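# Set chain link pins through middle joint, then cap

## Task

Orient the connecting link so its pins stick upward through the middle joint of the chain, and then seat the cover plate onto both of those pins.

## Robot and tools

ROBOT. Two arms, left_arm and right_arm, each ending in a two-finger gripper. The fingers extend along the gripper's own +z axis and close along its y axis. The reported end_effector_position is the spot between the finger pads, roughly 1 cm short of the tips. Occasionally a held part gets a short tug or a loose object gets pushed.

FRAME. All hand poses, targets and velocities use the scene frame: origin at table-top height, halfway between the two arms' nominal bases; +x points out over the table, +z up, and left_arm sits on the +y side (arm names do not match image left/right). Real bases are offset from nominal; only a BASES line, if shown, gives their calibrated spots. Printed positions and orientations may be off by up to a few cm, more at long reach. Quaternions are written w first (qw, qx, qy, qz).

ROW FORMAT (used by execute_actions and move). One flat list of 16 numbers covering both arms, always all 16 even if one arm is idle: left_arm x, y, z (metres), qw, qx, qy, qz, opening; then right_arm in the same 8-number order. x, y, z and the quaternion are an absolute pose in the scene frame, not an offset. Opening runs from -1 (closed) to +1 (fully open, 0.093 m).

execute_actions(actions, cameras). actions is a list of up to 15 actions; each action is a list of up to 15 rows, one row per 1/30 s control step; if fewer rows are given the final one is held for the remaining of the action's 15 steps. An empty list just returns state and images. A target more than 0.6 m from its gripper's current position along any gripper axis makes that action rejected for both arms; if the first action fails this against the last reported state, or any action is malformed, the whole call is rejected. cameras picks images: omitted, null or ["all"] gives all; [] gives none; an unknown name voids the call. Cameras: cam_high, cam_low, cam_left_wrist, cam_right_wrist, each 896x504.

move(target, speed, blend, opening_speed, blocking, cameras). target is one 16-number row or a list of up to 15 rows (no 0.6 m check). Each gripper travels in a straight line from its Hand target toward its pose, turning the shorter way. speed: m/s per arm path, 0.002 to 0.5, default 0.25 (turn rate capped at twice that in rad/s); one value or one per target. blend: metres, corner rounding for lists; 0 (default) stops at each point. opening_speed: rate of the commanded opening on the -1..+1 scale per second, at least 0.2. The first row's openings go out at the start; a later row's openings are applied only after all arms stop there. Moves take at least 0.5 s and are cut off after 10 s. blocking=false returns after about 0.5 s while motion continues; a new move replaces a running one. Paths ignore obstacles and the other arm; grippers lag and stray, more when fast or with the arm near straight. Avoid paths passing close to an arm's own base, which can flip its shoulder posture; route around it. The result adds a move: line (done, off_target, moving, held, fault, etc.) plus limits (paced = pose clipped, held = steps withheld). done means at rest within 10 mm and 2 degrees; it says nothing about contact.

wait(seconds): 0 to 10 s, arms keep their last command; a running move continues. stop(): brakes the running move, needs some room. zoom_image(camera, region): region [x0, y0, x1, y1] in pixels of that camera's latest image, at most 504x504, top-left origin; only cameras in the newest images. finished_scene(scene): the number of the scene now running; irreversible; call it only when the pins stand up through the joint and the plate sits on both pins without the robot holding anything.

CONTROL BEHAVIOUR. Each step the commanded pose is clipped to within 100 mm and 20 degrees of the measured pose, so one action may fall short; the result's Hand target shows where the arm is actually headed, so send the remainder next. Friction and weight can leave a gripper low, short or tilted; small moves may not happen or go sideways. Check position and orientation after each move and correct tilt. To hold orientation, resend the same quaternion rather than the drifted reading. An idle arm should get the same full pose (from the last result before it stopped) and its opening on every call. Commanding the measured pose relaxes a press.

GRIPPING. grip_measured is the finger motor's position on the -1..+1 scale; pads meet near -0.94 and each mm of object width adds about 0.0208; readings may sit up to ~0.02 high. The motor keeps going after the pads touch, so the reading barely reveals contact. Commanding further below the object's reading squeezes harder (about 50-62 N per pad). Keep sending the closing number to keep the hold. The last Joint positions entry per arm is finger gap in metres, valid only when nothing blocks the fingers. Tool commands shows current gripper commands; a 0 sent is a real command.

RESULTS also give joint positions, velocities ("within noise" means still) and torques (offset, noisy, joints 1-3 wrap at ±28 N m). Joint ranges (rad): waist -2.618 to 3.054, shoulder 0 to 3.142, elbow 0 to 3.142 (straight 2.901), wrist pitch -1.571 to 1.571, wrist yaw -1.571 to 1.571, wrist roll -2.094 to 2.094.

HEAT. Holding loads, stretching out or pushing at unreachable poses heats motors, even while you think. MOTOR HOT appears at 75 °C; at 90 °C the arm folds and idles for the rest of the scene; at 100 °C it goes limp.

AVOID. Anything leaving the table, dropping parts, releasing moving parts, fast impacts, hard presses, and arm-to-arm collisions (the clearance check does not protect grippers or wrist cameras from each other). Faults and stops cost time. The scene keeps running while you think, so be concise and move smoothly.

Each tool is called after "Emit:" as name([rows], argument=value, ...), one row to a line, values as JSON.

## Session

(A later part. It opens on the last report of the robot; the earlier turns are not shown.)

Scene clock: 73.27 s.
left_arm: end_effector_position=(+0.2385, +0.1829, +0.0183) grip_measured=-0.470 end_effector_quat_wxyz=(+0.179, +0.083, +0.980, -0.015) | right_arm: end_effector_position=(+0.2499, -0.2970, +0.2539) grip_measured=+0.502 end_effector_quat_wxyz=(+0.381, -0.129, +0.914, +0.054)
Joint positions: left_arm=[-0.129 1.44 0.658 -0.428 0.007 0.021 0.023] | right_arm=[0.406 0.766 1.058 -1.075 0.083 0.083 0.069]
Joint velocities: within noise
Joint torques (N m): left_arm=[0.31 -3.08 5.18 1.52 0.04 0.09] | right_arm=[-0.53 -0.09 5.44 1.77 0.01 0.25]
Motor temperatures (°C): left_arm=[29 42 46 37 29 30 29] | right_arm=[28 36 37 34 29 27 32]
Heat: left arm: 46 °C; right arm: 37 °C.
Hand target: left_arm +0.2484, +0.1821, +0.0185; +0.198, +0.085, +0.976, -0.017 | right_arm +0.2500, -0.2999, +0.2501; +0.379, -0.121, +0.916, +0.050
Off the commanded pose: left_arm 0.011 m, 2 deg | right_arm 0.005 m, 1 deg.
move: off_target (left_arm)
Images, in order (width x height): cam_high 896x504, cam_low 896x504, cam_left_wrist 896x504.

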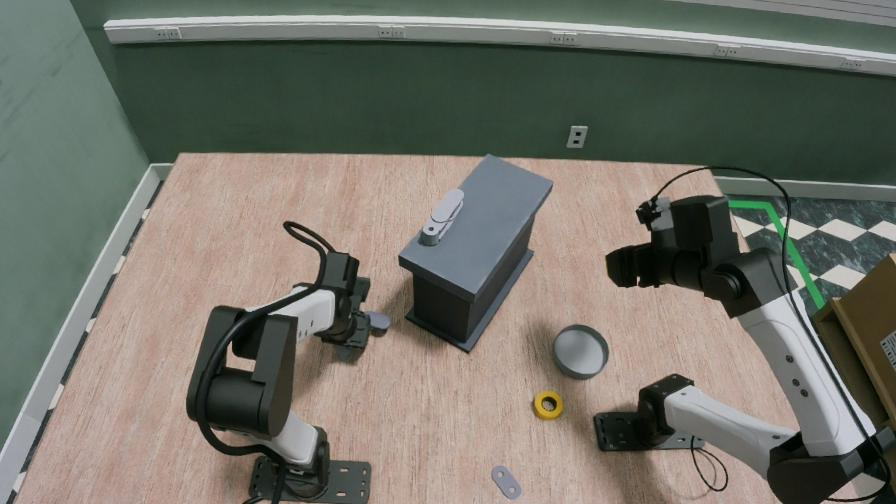

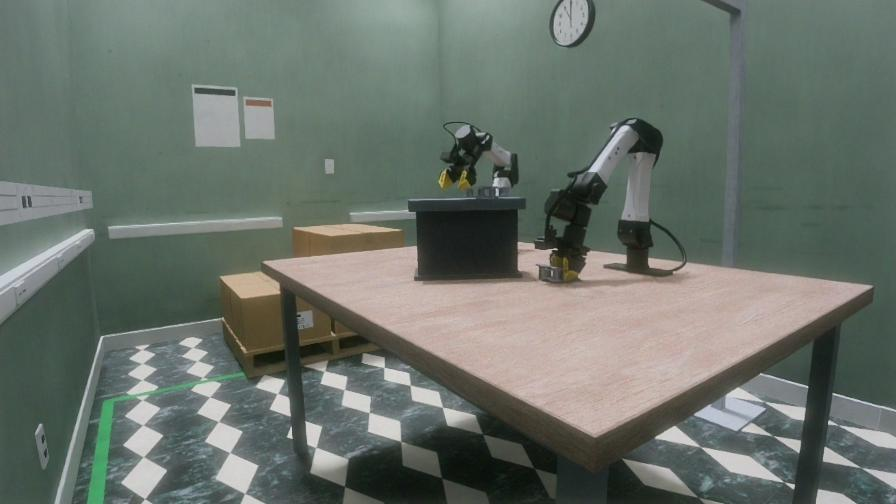

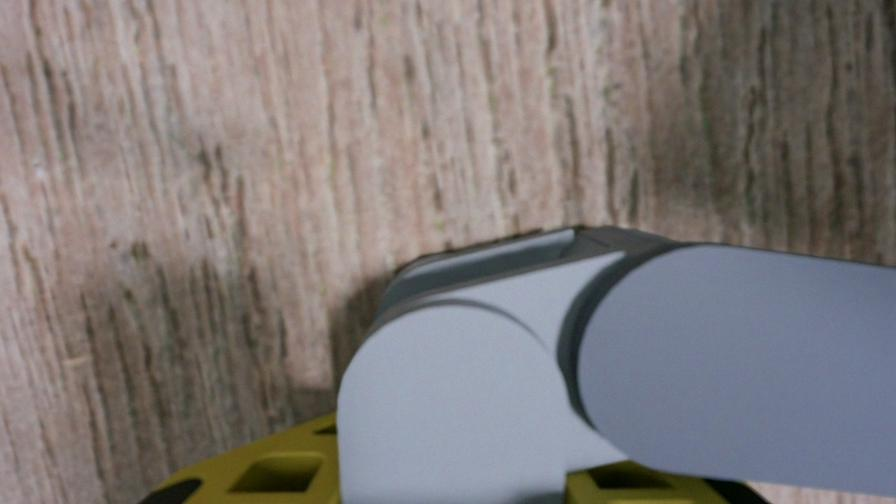

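Emit:
execute_actions(actions=[])

Scene clock: 75.27 s.
left_arm: end_effector_position=(+0.2385, +0.1829, +0.0183) grip_measured=-0.470 end_effector_quat_wxyz=(+0.179, +0.083, +0.980, -0.015) | right_arm: end_effector_position=(+0.2499, -0.2970, +0.2539) grip_measured=+0.502 end_effector_quat_wxyz=(+0.381, -0.129, +0.914, +0.054)
Joint positions: left_arm=[-0.129 1.44 0.658 -0.428 0.007 0.021 0.023] | right_arm=[0.406 0.766 1.058 -1.075 0.083 0.083 0.069]
Joint velocities: within noise
Joint torques (N m): left_arm=[0.31 -3.11 5.23 1.51 0.04 0.09] | right_arm=[-0.55 -0.1 5.45 1.77 0.01 0.25]
Motor temperatures (°C): left_arm=[29 41 46 37 29 30 29] | right_arm=[28 36 37 34 29 27 32]
Heat: left arm: 46 °C; right arm: 37 °C.
Hand target: left_arm +0.2484, +0.1821, +0.0185; +0.197, +0.085, +0.976, -0.017 | right_arm +0.2500, -0.2999, +0.2501; +0.379, -0.121, +0.916, +0.050
Tool commands: left_gripper/opening=-0.8 right_gripper/opening=+0.5
Off the commanded pose: left_arm 0.011 m, 2 deg | right_arm 0.005 m, 1 deg.

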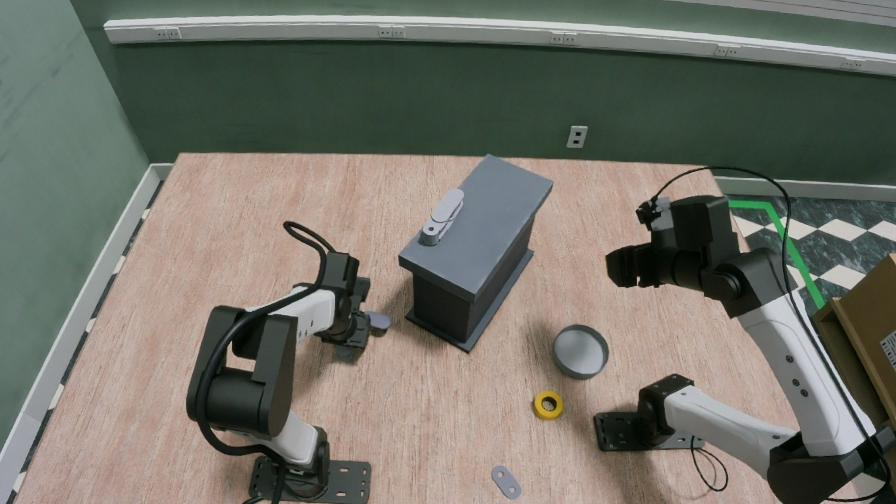

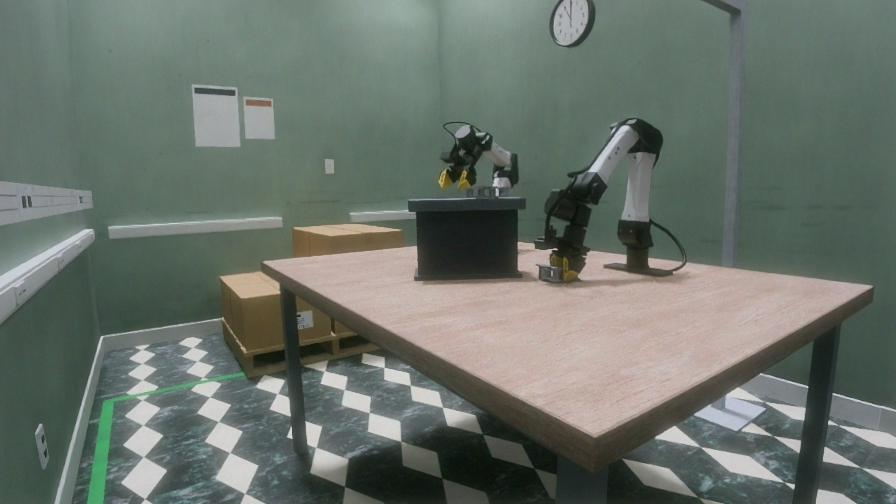

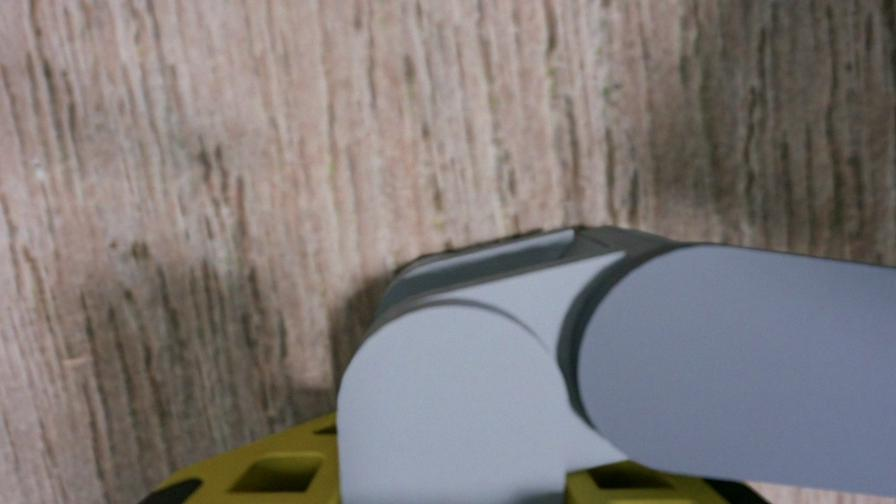

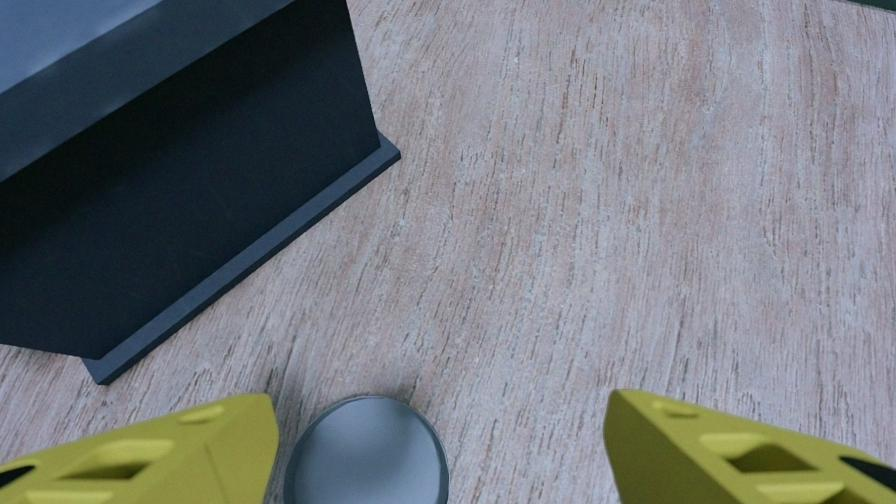

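Emit:
zoom_image(camera="cam_low", region=[510, 220, 610, 300])

Emit:
zoom_image(camera="cam_high", region=[300, 260, 420, 370])

Scaled by 5.040 from the camera's 896x504 image, which has a finer 1280x720 frame.

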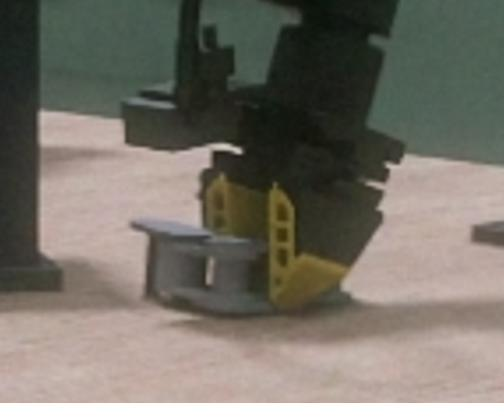

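Scaled by 4.200 from the camera's 896x504 image, which has a finer 1280x720 frame.

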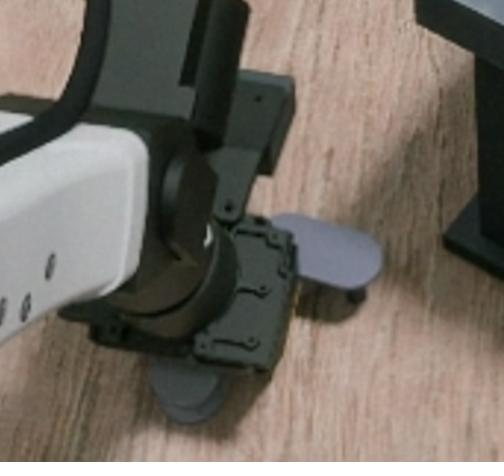

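Emit:
move(target=[0.249,0.182,0.014,0.19,0.0854,0.9776,-0.0168,-0.8,0.25,-0.30,0.25,0.3794,-0.1206,0.9160,0.05,0.5], speed=0.03, cameras=["cam_low"])

Emit:
zoom_image(camera="cam_low", region=[510, 220, 610, 300])

Scene clock: 76.70 s.
left_arm: end_effector_position=(+0.2383, +0.1829, +0.0174) grip_measured=-0.470 end_effector_quat_wxyz=(+0.177, +0.083, +0.981, -0.014) | right_arm: end_effector_position=(+0.2499, -0.2970, +0.2539) grip_measured=+0.502 end_effector_quat_wxyz=(+0.381, -0.129, +0.914, +0.054)
Joint positions: left_arm=[-0.129 1.443 0.658 -0.428 0.007 0.021 0.023] | right_arm=[0.406 0.766 1.058 -1.075 0.083 0.083 0.069]
Joint velocities: within noise
Joint torques (N m): left_arm=[0.31 -1.55 5.72 1.49 0.04 0.09] | right_arm=[-0.55 -0.09 5.46 1.77 0.01 0.25]
Motor temperatures (°C): left_arm=[29 41 46 38 29 30 29] | right_arm=[28 36 37 34 29 27 32]
Heat: left arm: 46 °C; right arm: 37 °C.
Hand target: left_arm +0.2483, +0.1821, +0.0146; +0.190, +0.085, +0.978, -0.017 | right_arm +0.2500, -0.2999, +0.2501; +0.379, -0.121, +0.916, +0.050
Off the commanded pose: left_arm 0.011 m, 2 deg | right_arm 0.005 m, 1 deg.
move: off_target (left_arm)
Images, in order (width x height): cam_low 896x504.

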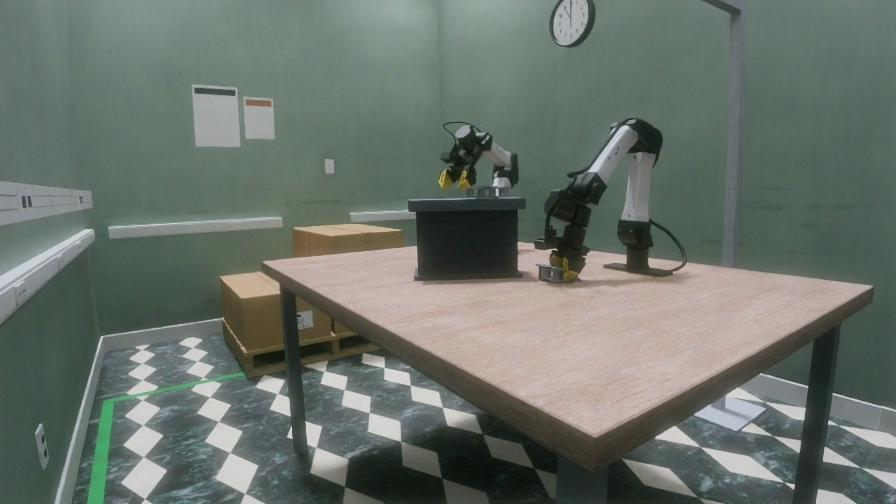

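Scaled by 5.040 from the camera's 896x504 image, which has a finer 1280x720 frame.

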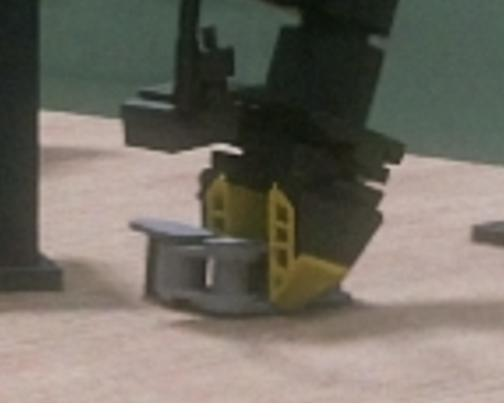

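It is resting on the table; I'll release slowly and rise.

Emit:
move(target=[0.249,0.182,0.017,0.19,0.0854,0.9776,-0.0168,-0.1,0.25,-0.30,0.25,0.3794,-0.1206,0.9160,0.05,0.5], speed=0.03, opening_speed=0.3, cameras=["cam_left_wrist"])

Emit:
move(target=[0.225,0.182,0.12,0.12,0.0854,0.9885,-0.0168,0.1,0.25,-0.30,0.25,0.3794,-0.1206,0.9160,0.05,0.5], speed=0.1)

Scene clock: 79.63 s.
left_arm: end_effector_position=(+0.2401, +0.1869, +0.0165) grip_measured=-0.102 end_effector_quat_wxyz=(+0.178, +0.079, +0.981, -0.007) | right_arm: end_effector_position=(+0.2499, -0.2970, +0.2539) grip_measured=+0.502 end_effector_quat_wxyz=(+0.381, -0.129, +0.914, +0.054)
Joint positions: left_arm=[-0.122 1.45 0.658 -0.42 -0.007 0.024 0.04] | right_arm=[0.406 0.766 1.058 -1.075 0.083 0.083 0.069]
Joint velocities: within noise
Joint torques (N m): left_arm=[-0.28 -2.77 6.31 1.3 0.15 0.06] | right_arm=[-0.55 -0.1 5.42 1.77 0.02 0.25]
Motor temperatures (°C): left_arm=[29 41 46 38 29 30 29] | right_arm=[28 36 37 34 29 27 32]
Heat: left arm: 46 °C; right arm: 37 °C.
Hand target: left_arm +0.2486, +0.1821, +0.0173; +0.190, +0.086, +0.978, -0.017 | right_arm +0.2500, -0.2999, +0.2501; +0.379, -0.121, +0.916, +0.050
Off the commanded pose: left_arm 0.010 m, 2 deg | right_arm 0.005 m, 1 deg.
move: done
Images, in order (width x height): cam_left_wrist 896x504.

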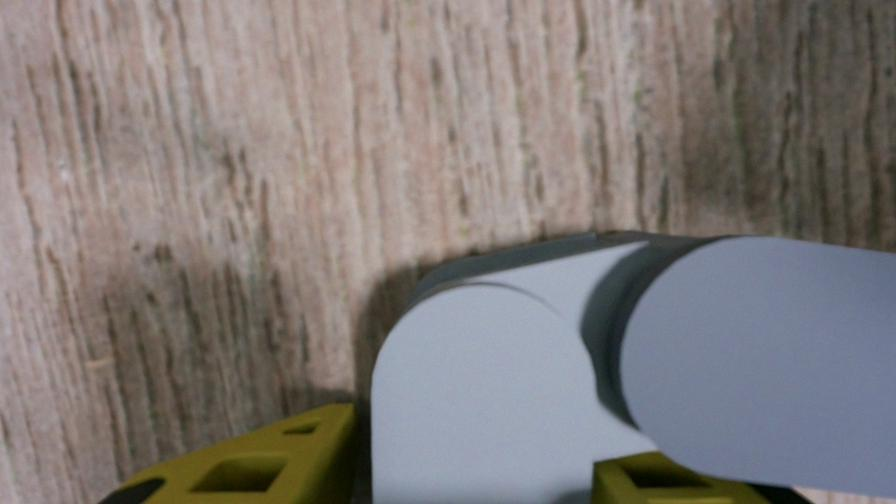

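Scene clock: 81.47 s.
left_arm: end_effector_position=(+0.2257, +0.1858, +0.1113) grip_measured=+0.098 end_effector_quat_wxyz=(+0.113, +0.083, +0.990, -0.010) | right_arm: end_effector_position=(+0.2499, -0.2970, +0.2539) grip_measured=+0.502 end_effector_quat_wxyz=(+0.381, -0.129, +0.914, +0.054)
Joint positions: left_arm=[-0.125 1.374 1.035 -1.004 0.006 0.024 0.05] | right_arm=[0.406 0.766 1.058 -1.075 0.083 0.083 0.069]
Joint velocities: within noise
Joint torques (N m): left_arm=[-0.68 -5.82 7.45 0.58 0.1 -0.08] | right_arm=[-0.55 -0.09 5.45 1.77 0.01 0.26]
Motor temperatures (°C): left_arm=[29 41 46 37 29 30 29] | right_arm=[28 35 37 34 29 27 32]
Heat: left arm: 46 °C; right arm: 37 °C.
Hand target: left_arm +0.2250, +0.1821, +0.1198; +0.120, +0.085, +0.989, -0.017 | right_arm +0.2500, -0.2999, +0.2501; +0.379, -0.121, +0.916, +0.050
Off the commanded pose: left_arm 0.009 m, 1 deg | right_arm 0.005 m, 1 deg.
move: done

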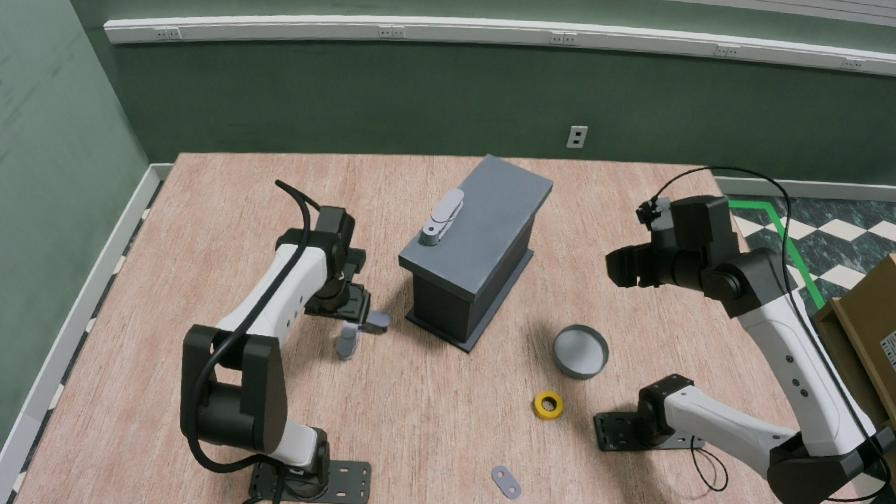

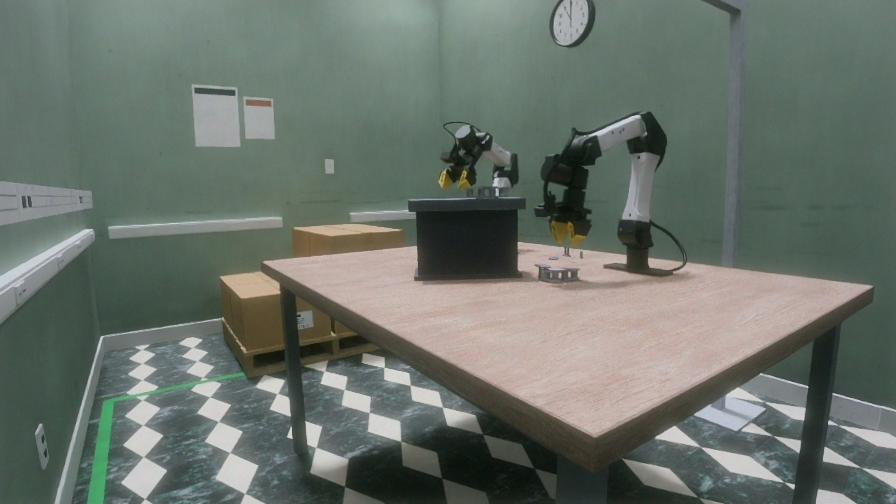

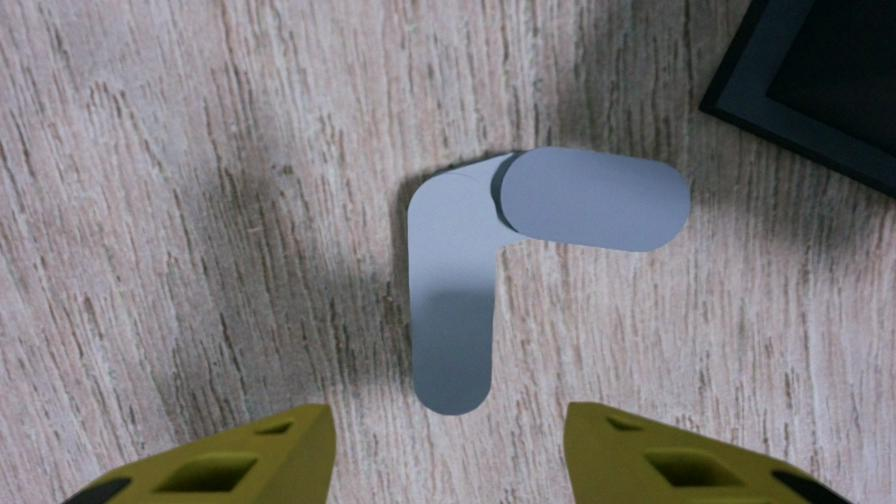

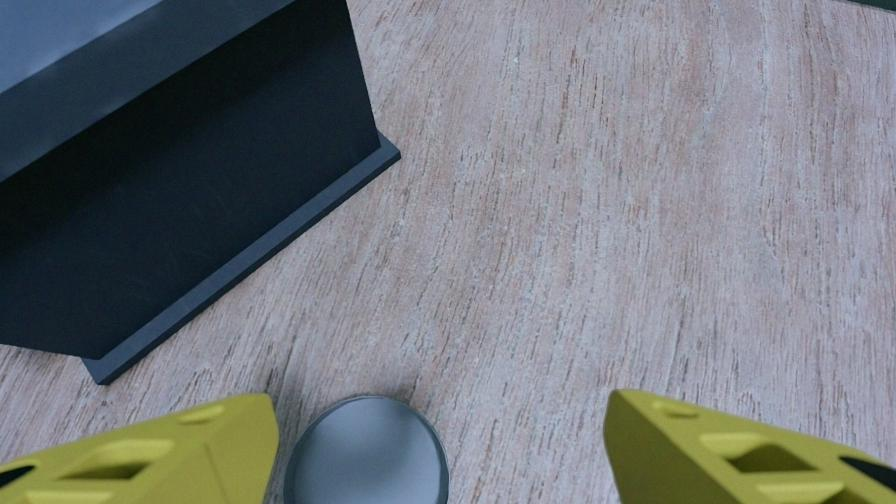

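Emit:
move(target=[0.255,0.145,0.13,-0.0806,-0.6333,0.7669,-0.0665,0.1,0.25,-0.30,0.25,0.3794,-0.1206,0.9160,0.05,0.5], speed=0.3)

Scene clock: 88.17 s.
left_arm: end_effector_position=(+0.2541, +0.1453, +0.1305) grip_measured=+0.099 end_effector_quat_wxyz=(-0.070, -0.625, +0.774, -0.070) | right_arm: end_effector_position=(+0.2499, -0.2970, +0.2539) grip_measured=+0.502 end_effector_quat_wxyz=(+0.381, -0.129, +0.914, +0.054)
Joint positions: left_arm=[-0.138 1.699 1.436 -1.298 0.197 -1.516 0.05] | right_arm=[0.406 0.766 1.058 -1.075 0.084 0.083 0.069]
Joint velocities: within noise
Joint torques (N m): left_arm=[0.29 -5.04 7.16 0.08 0.14 -0.16] | right_arm=[-0.55 -0.09 5.44 1.77 0.01 0.25]
Motor temperatures (°C): left_arm=[29 41 46 37 29 30 29] | right_arm=[28 35 37 35 29 27 32]
Heat: left arm: 46 °C; right arm: 37 °C.
Hand target: left_arm +0.2550, +0.1450, +0.1300; -0.080, -0.633, +0.767, -0.067 | right_arm +0.2500, -0.3000, +0.2501; +0.379, -0.121, +0.916, +0.050
Off the commanded pose: left_arm 0.001 m, 2 deg | right_arm 0.005 m, 1 deg.
move: done

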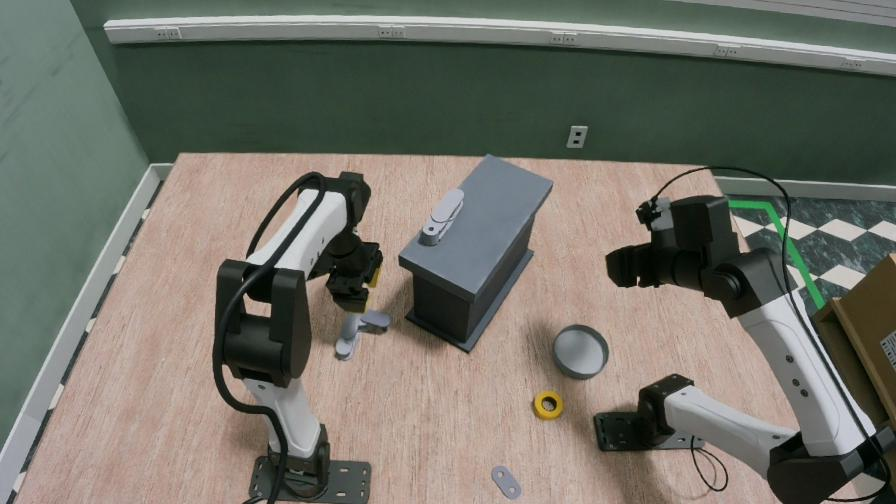

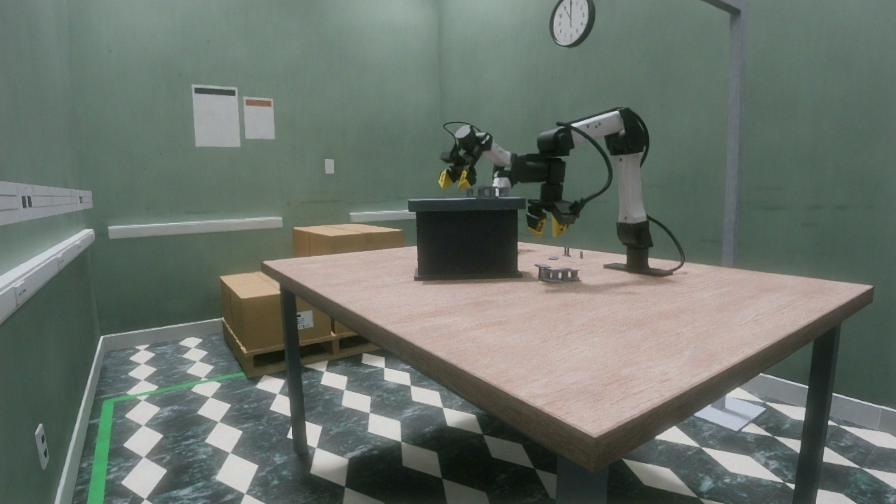

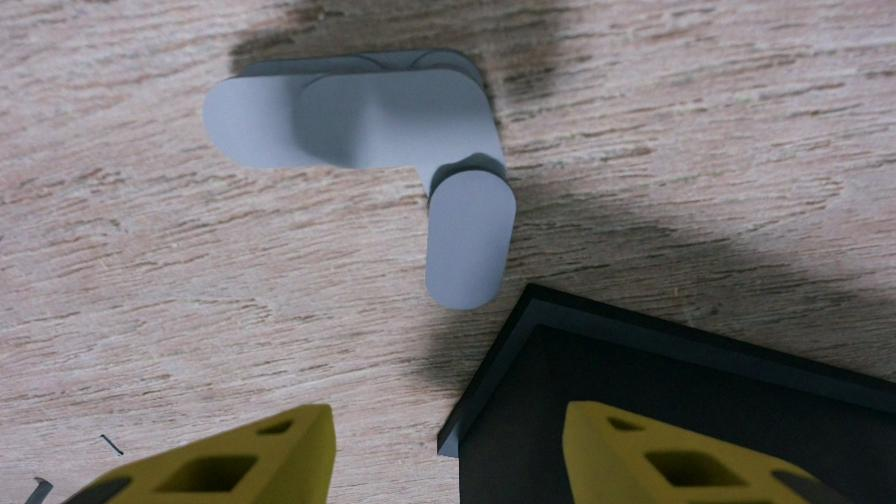

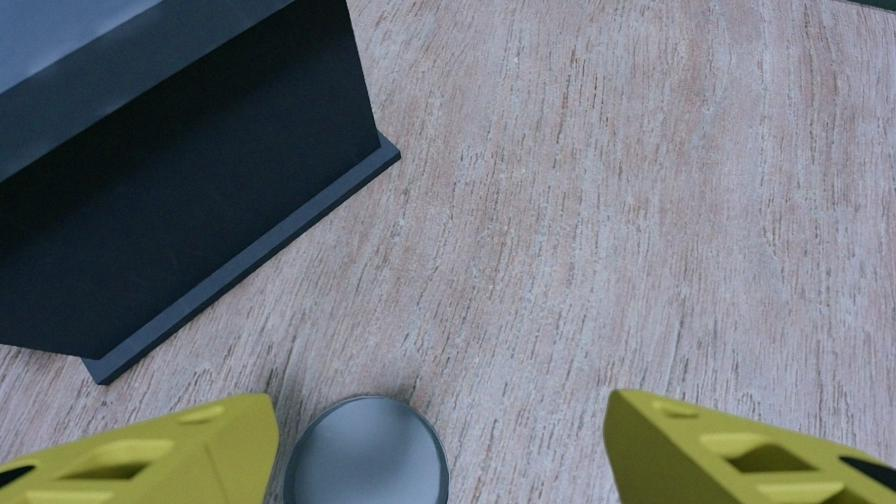

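Emit:
move(target=[0.2625,0.143,0.08,-0.0813,-0.6259,0.7729,-0.0658,0.1,0.25,-0.30,0.25,0.3794,-0.1206,0.9160,0.05,0.5], speed=0.1, cameras=["cam_left_wrist","cam_low"])

Scene clock: 90.63 s.
left_arm: end_effector_position=(+0.2615, +0.1441, +0.0864) grip_measured=+0.099 end_effector_quat_wxyz=(-0.074, -0.626, +0.773, -0.065) | right_arm: end_effector_position=(+0.2499, -0.2970, +0.2539) grip_measured=+0.502 end_effector_quat_wxyz=(+0.381, -0.129, +0.914, +0.054)
Joint positions: left_arm=[-0.138 1.757 1.327 -1.145 0.198 -1.516 0.05] | right_arm=[0.406 0.766 1.058 -1.075 0.084 0.083 0.069]
Joint velocities: within noise
Joint torques (N m): left_arm=[0.06 -5.68 4.89 0.33 0.15 0] | right_arm=[-0.55 -0.09 5.45 1.77 0.01 0.25]
Motor temperatures (°C): left_arm=[29 41 46 36 29 30 29] | right_arm=[28 35 37 35 29 27 32]
Heat: left arm: 46 °C; right arm: 37 °C.
Hand target: left_arm +0.2624, +0.1430, +0.0801; -0.081, -0.626, +0.773, -0.066 | right_arm +0.2500, -0.3000, +0.2501; +0.379, -0.121, +0.916, +0.050
Off the commanded pose: left_arm 0.007 m, 1 deg | right_arm 0.005 m, 1 deg.
move: done
Images, in order (width x height): cam_low 896x504, cam_left_wrist 896x504.

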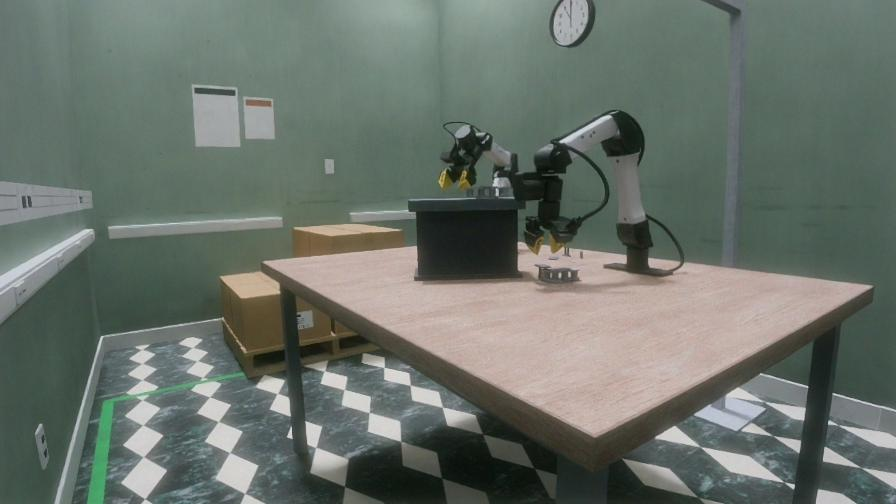

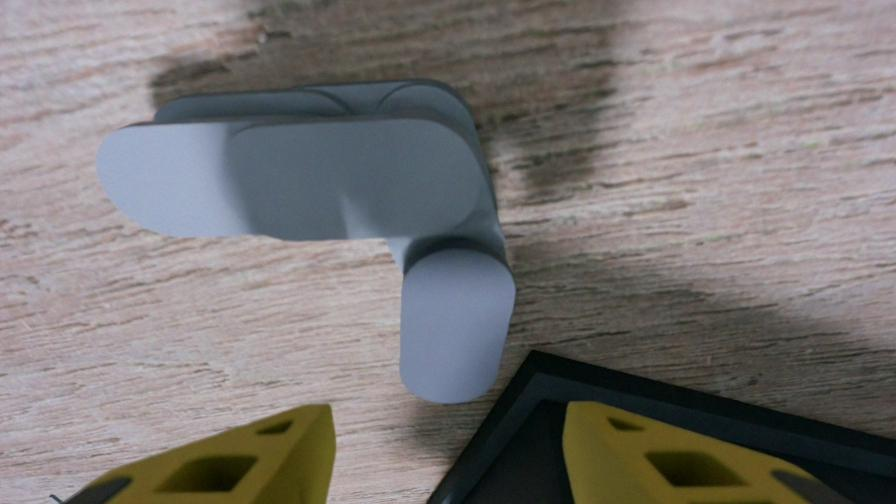

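Emit:
move(target=[0.264,0.1395,0.043,-0.0824,-0.6123,0.7837,-0.0643,0.1,0.25,-0.30,0.25,0.3794,-0.1206,0.9160,0.05,0.5], speed=0.08, cameras=["cam_left_wrist","cam_low"])

Emit:
zoom_image(camera="cam_low", region=[500, 220, 600, 300])

Scene clock: 93.27 s.
left_arm: end_effector_position=(+0.2647, +0.1436, +0.0498) grip_measured=+0.099 end_effector_quat_wxyz=(-0.075, -0.620, +0.778, -0.064) | right_arm: end_effector_position=(+0.2499, -0.2970, +0.2539) grip_measured=+0.502 end_effector_quat_wxyz=(+0.381, -0.129, +0.914, +0.054)
Joint positions: left_arm=[-0.138 1.808 1.24 -1.011 0.198 -1.501 0.05] | right_arm=[0.406 0.766 1.058 -1.075 0.084 0.083 0.069]
Joint velocities: within noise
Joint torques (N m): left_arm=[-0.77 -5.85 4.7 0.23 0.14 0.12] | right_arm=[-0.55 -0.08 5.44 1.77 0.01 0.25]
Motor temperatures (°C): left_arm=[29 41 46 36 29 30 29] | right_arm=[28 35 37 35 29 27 32]
Heat: left arm: 46 °C; right arm: 37 °C.
Hand target: left_arm +0.2638, +0.1396, +0.0431; -0.082, -0.612, +0.784, -0.064 | right_arm +0.2500, -0.3000, +0.2501; +0.379, -0.121, +0.916, +0.050
Off the commanded pose: left_arm 0.008 m, 1 deg | right_arm 0.005 m, 1 deg.
move: done
Images, in order (width x height): cam_low 896x504, cam_left_wrist 896x504.

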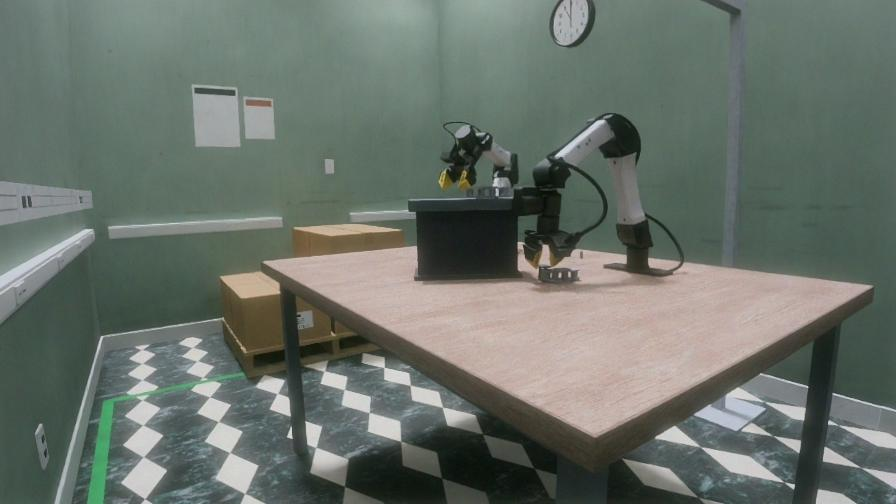

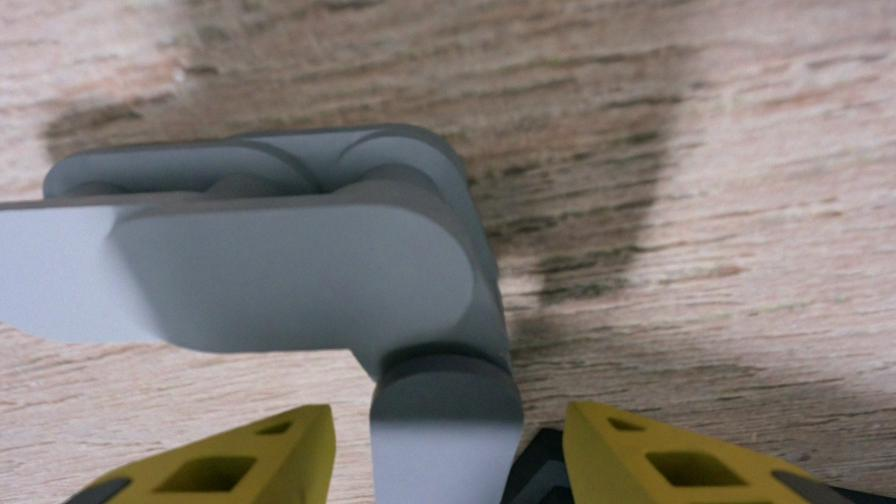

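Scaled by 5.040 from the camera's 896x504 image, which has a finer 1280x720 frame.

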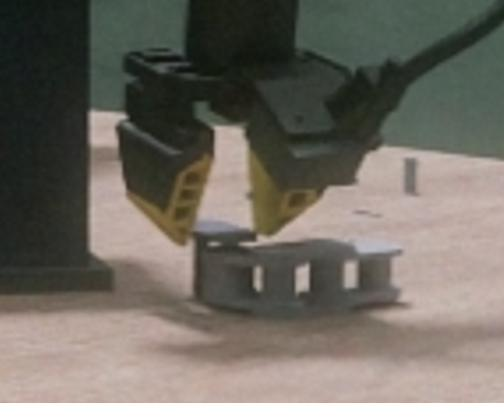

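Emit:
move(target=[0.264,0.1395,0.0435,-0.0824,-0.6123,0.7837,-0.0643,-0.8,0.25,-0.30,0.25,0.3794,-0.1206,0.9160,0.05,0.5], speed=0.08, opening_speed=0.5, cameras=["cam_left_wrist"])

Emit:
move(target=[0.264,0.1395,0.12,-0.0824,-0.6123,0.7837,-0.0643,-0.8,0.25,-0.30,0.25,0.3794,-0.1206,0.9160,0.05,0.5], speed=0.06)

Emit:
zoom_image(camera="cam_low", region=[500, 200, 600, 300])

Scene clock: 95.97 s.
left_arm: end_effector_position=(+0.2649, +0.1436, +0.0498) grip_measured=-0.472 end_effector_quat_wxyz=(-0.075, -0.620, +0.778, -0.064) | right_arm: end_effector_position=(+0.2499, -0.2970, +0.2539) grip_measured=+0.502 end_effector_quat_wxyz=(+0.381, -0.129, +0.914, +0.054)
Joint positions: left_arm=[-0.138 1.808 1.24 -1.01 0.198 -1.501 0.023] | right_arm=[0.406 0.766 1.058 -1.075 0.084 0.083 0.069]
Joint velocities: within noise
Joint torques (N m): left_arm=[-0.77 -5.9 4.79 0.29 0.14 0.11] | right_arm=[-0.55 -0.09 5.45 1.77 0.01 0.25]
Motor temperatures (°C): left_arm=[29 41 46 36 29 30 29] | right_arm=[28 35 37 35 29 27 32]
Heat: left arm: 46 °C; right arm: 37 °C.
Hand target: left_arm +0.2638, +0.1396, +0.0436; -0.082, -0.612, +0.784, -0.064 | right_arm +0.2500, -0.3000, +0.2501; +0.379, -0.121, +0.916, +0.050
Off the commanded pose: left_arm 0.008 m, 1 deg | right_arm 0.005 m, 1 deg.
move: done
Images, in order (width x height): cam_left_wrist 896x504.

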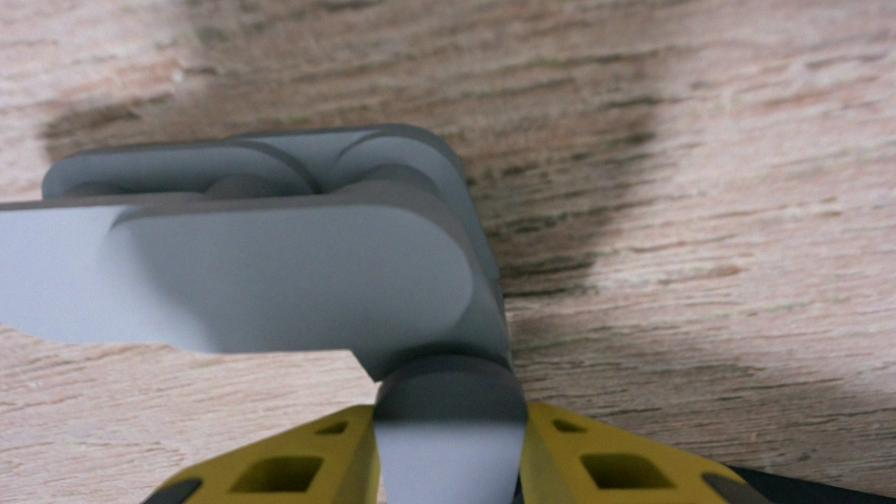

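Scene clock: 97.90 s.
left_arm: end_effector_position=(+0.2640, +0.1431, +0.1061) grip_measured=-0.472 end_effector_quat_wxyz=(-0.088, -0.621, +0.777, -0.050) | right_arm: end_effector_position=(+0.2499, -0.2970, +0.2539) grip_measured=+0.502 end_effector_quat_wxyz=(+0.381, -0.129, +0.914, +0.054)
Joint positions: left_arm=[-0.14 1.794 1.451 -1.273 0.198 -1.501 0.023] | right_arm=[0.406 0.766 1.058 -1.075 0.084 0.083 0.069]
Joint velocities: within noise
Joint torques (N m): left_arm=[-0.65 -10.07 7.13 -0.06 0.13 0.11] | right_arm=[-0.55 -0.08 5.42 1.77 0.02 0.25]
Motor temperatures (°C): left_arm=[29 42 46 36 29 30 29] | right_arm=[28 35 37 35 29 27 32]
Heat: left arm: 46 °C; right arm: 37 °C.
Hand target: left_arm +0.2638, +0.1395, +0.1197; -0.082, -0.612, +0.784, -0.064 | right_arm +0.2500, -0.3000, +0.2501; +0.379, -0.121, +0.916, +0.050
Off the commanded pose: left_arm 0.014 m, 2 deg | right_arm 0.005 m, 1 deg.
move: off_target (left_arm)

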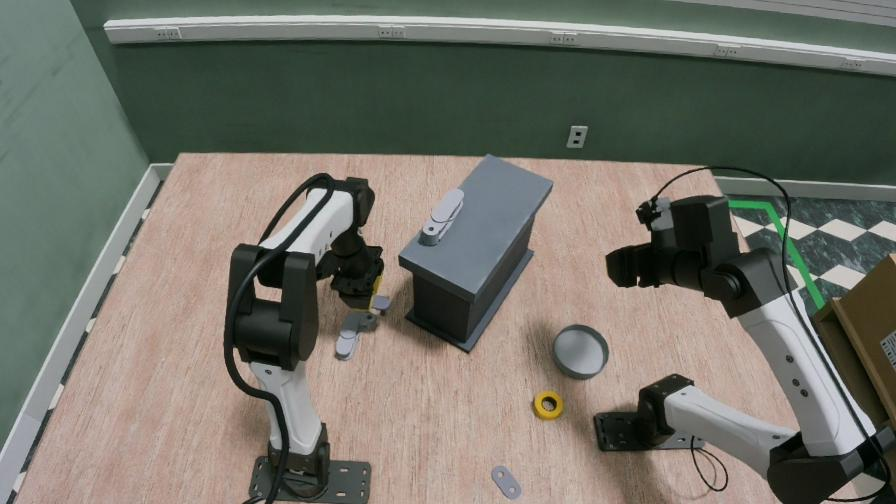

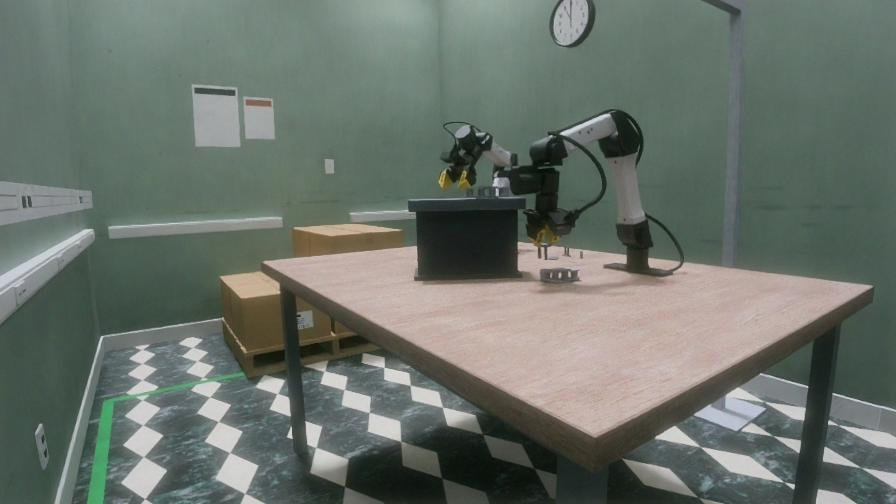

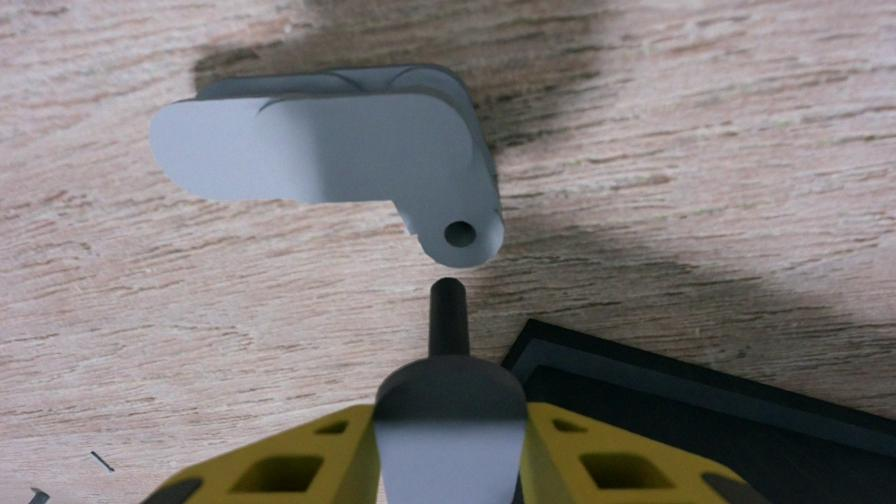

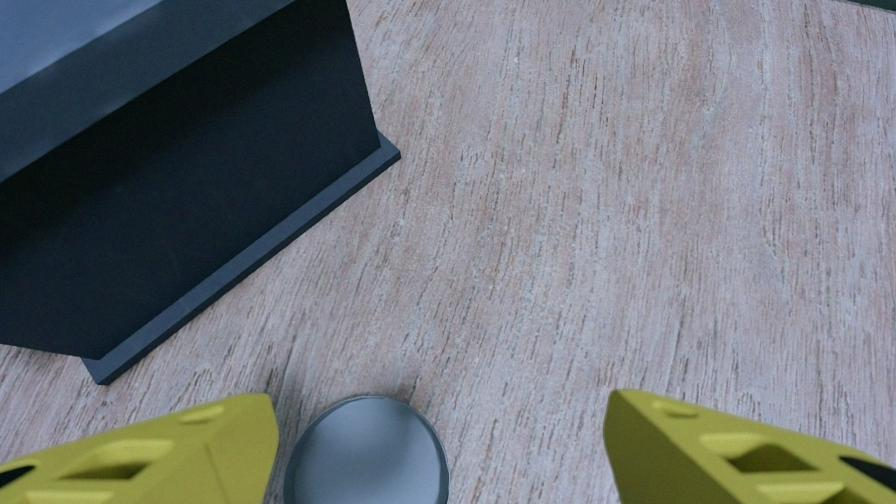

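Scaled by 5.040 from the camera's 896x504 image, which has a finer 1280x720 frame.

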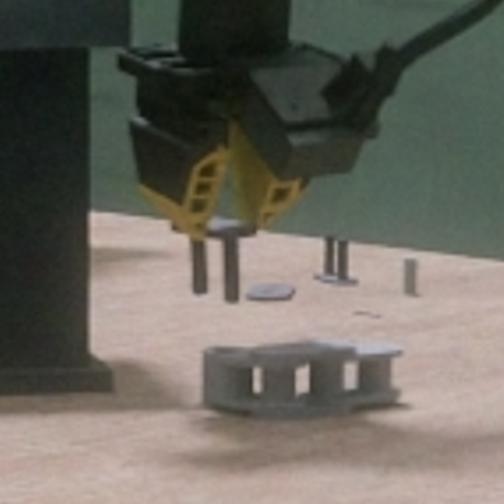

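Emit:
zoom_image(camera="cam_low", region=[430, 160, 490, 200])

Emit:
zoom_image(camera="cam_low", region=[520, 215, 570, 265])

Scaled by 8.400 from the camera's 896x504 image, which has a finer 1280x720 frame.

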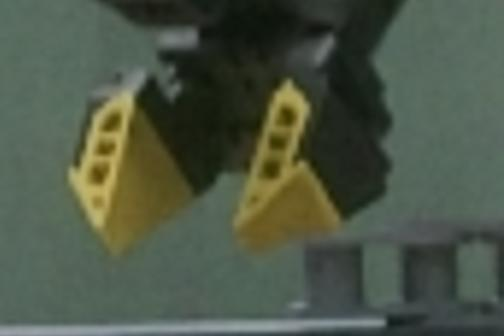

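Scaled by 10.080 from the camera's 896x504 image, which has a finer 1280x720 frame.

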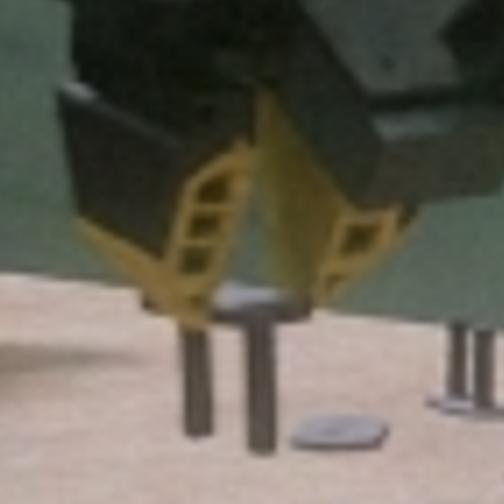

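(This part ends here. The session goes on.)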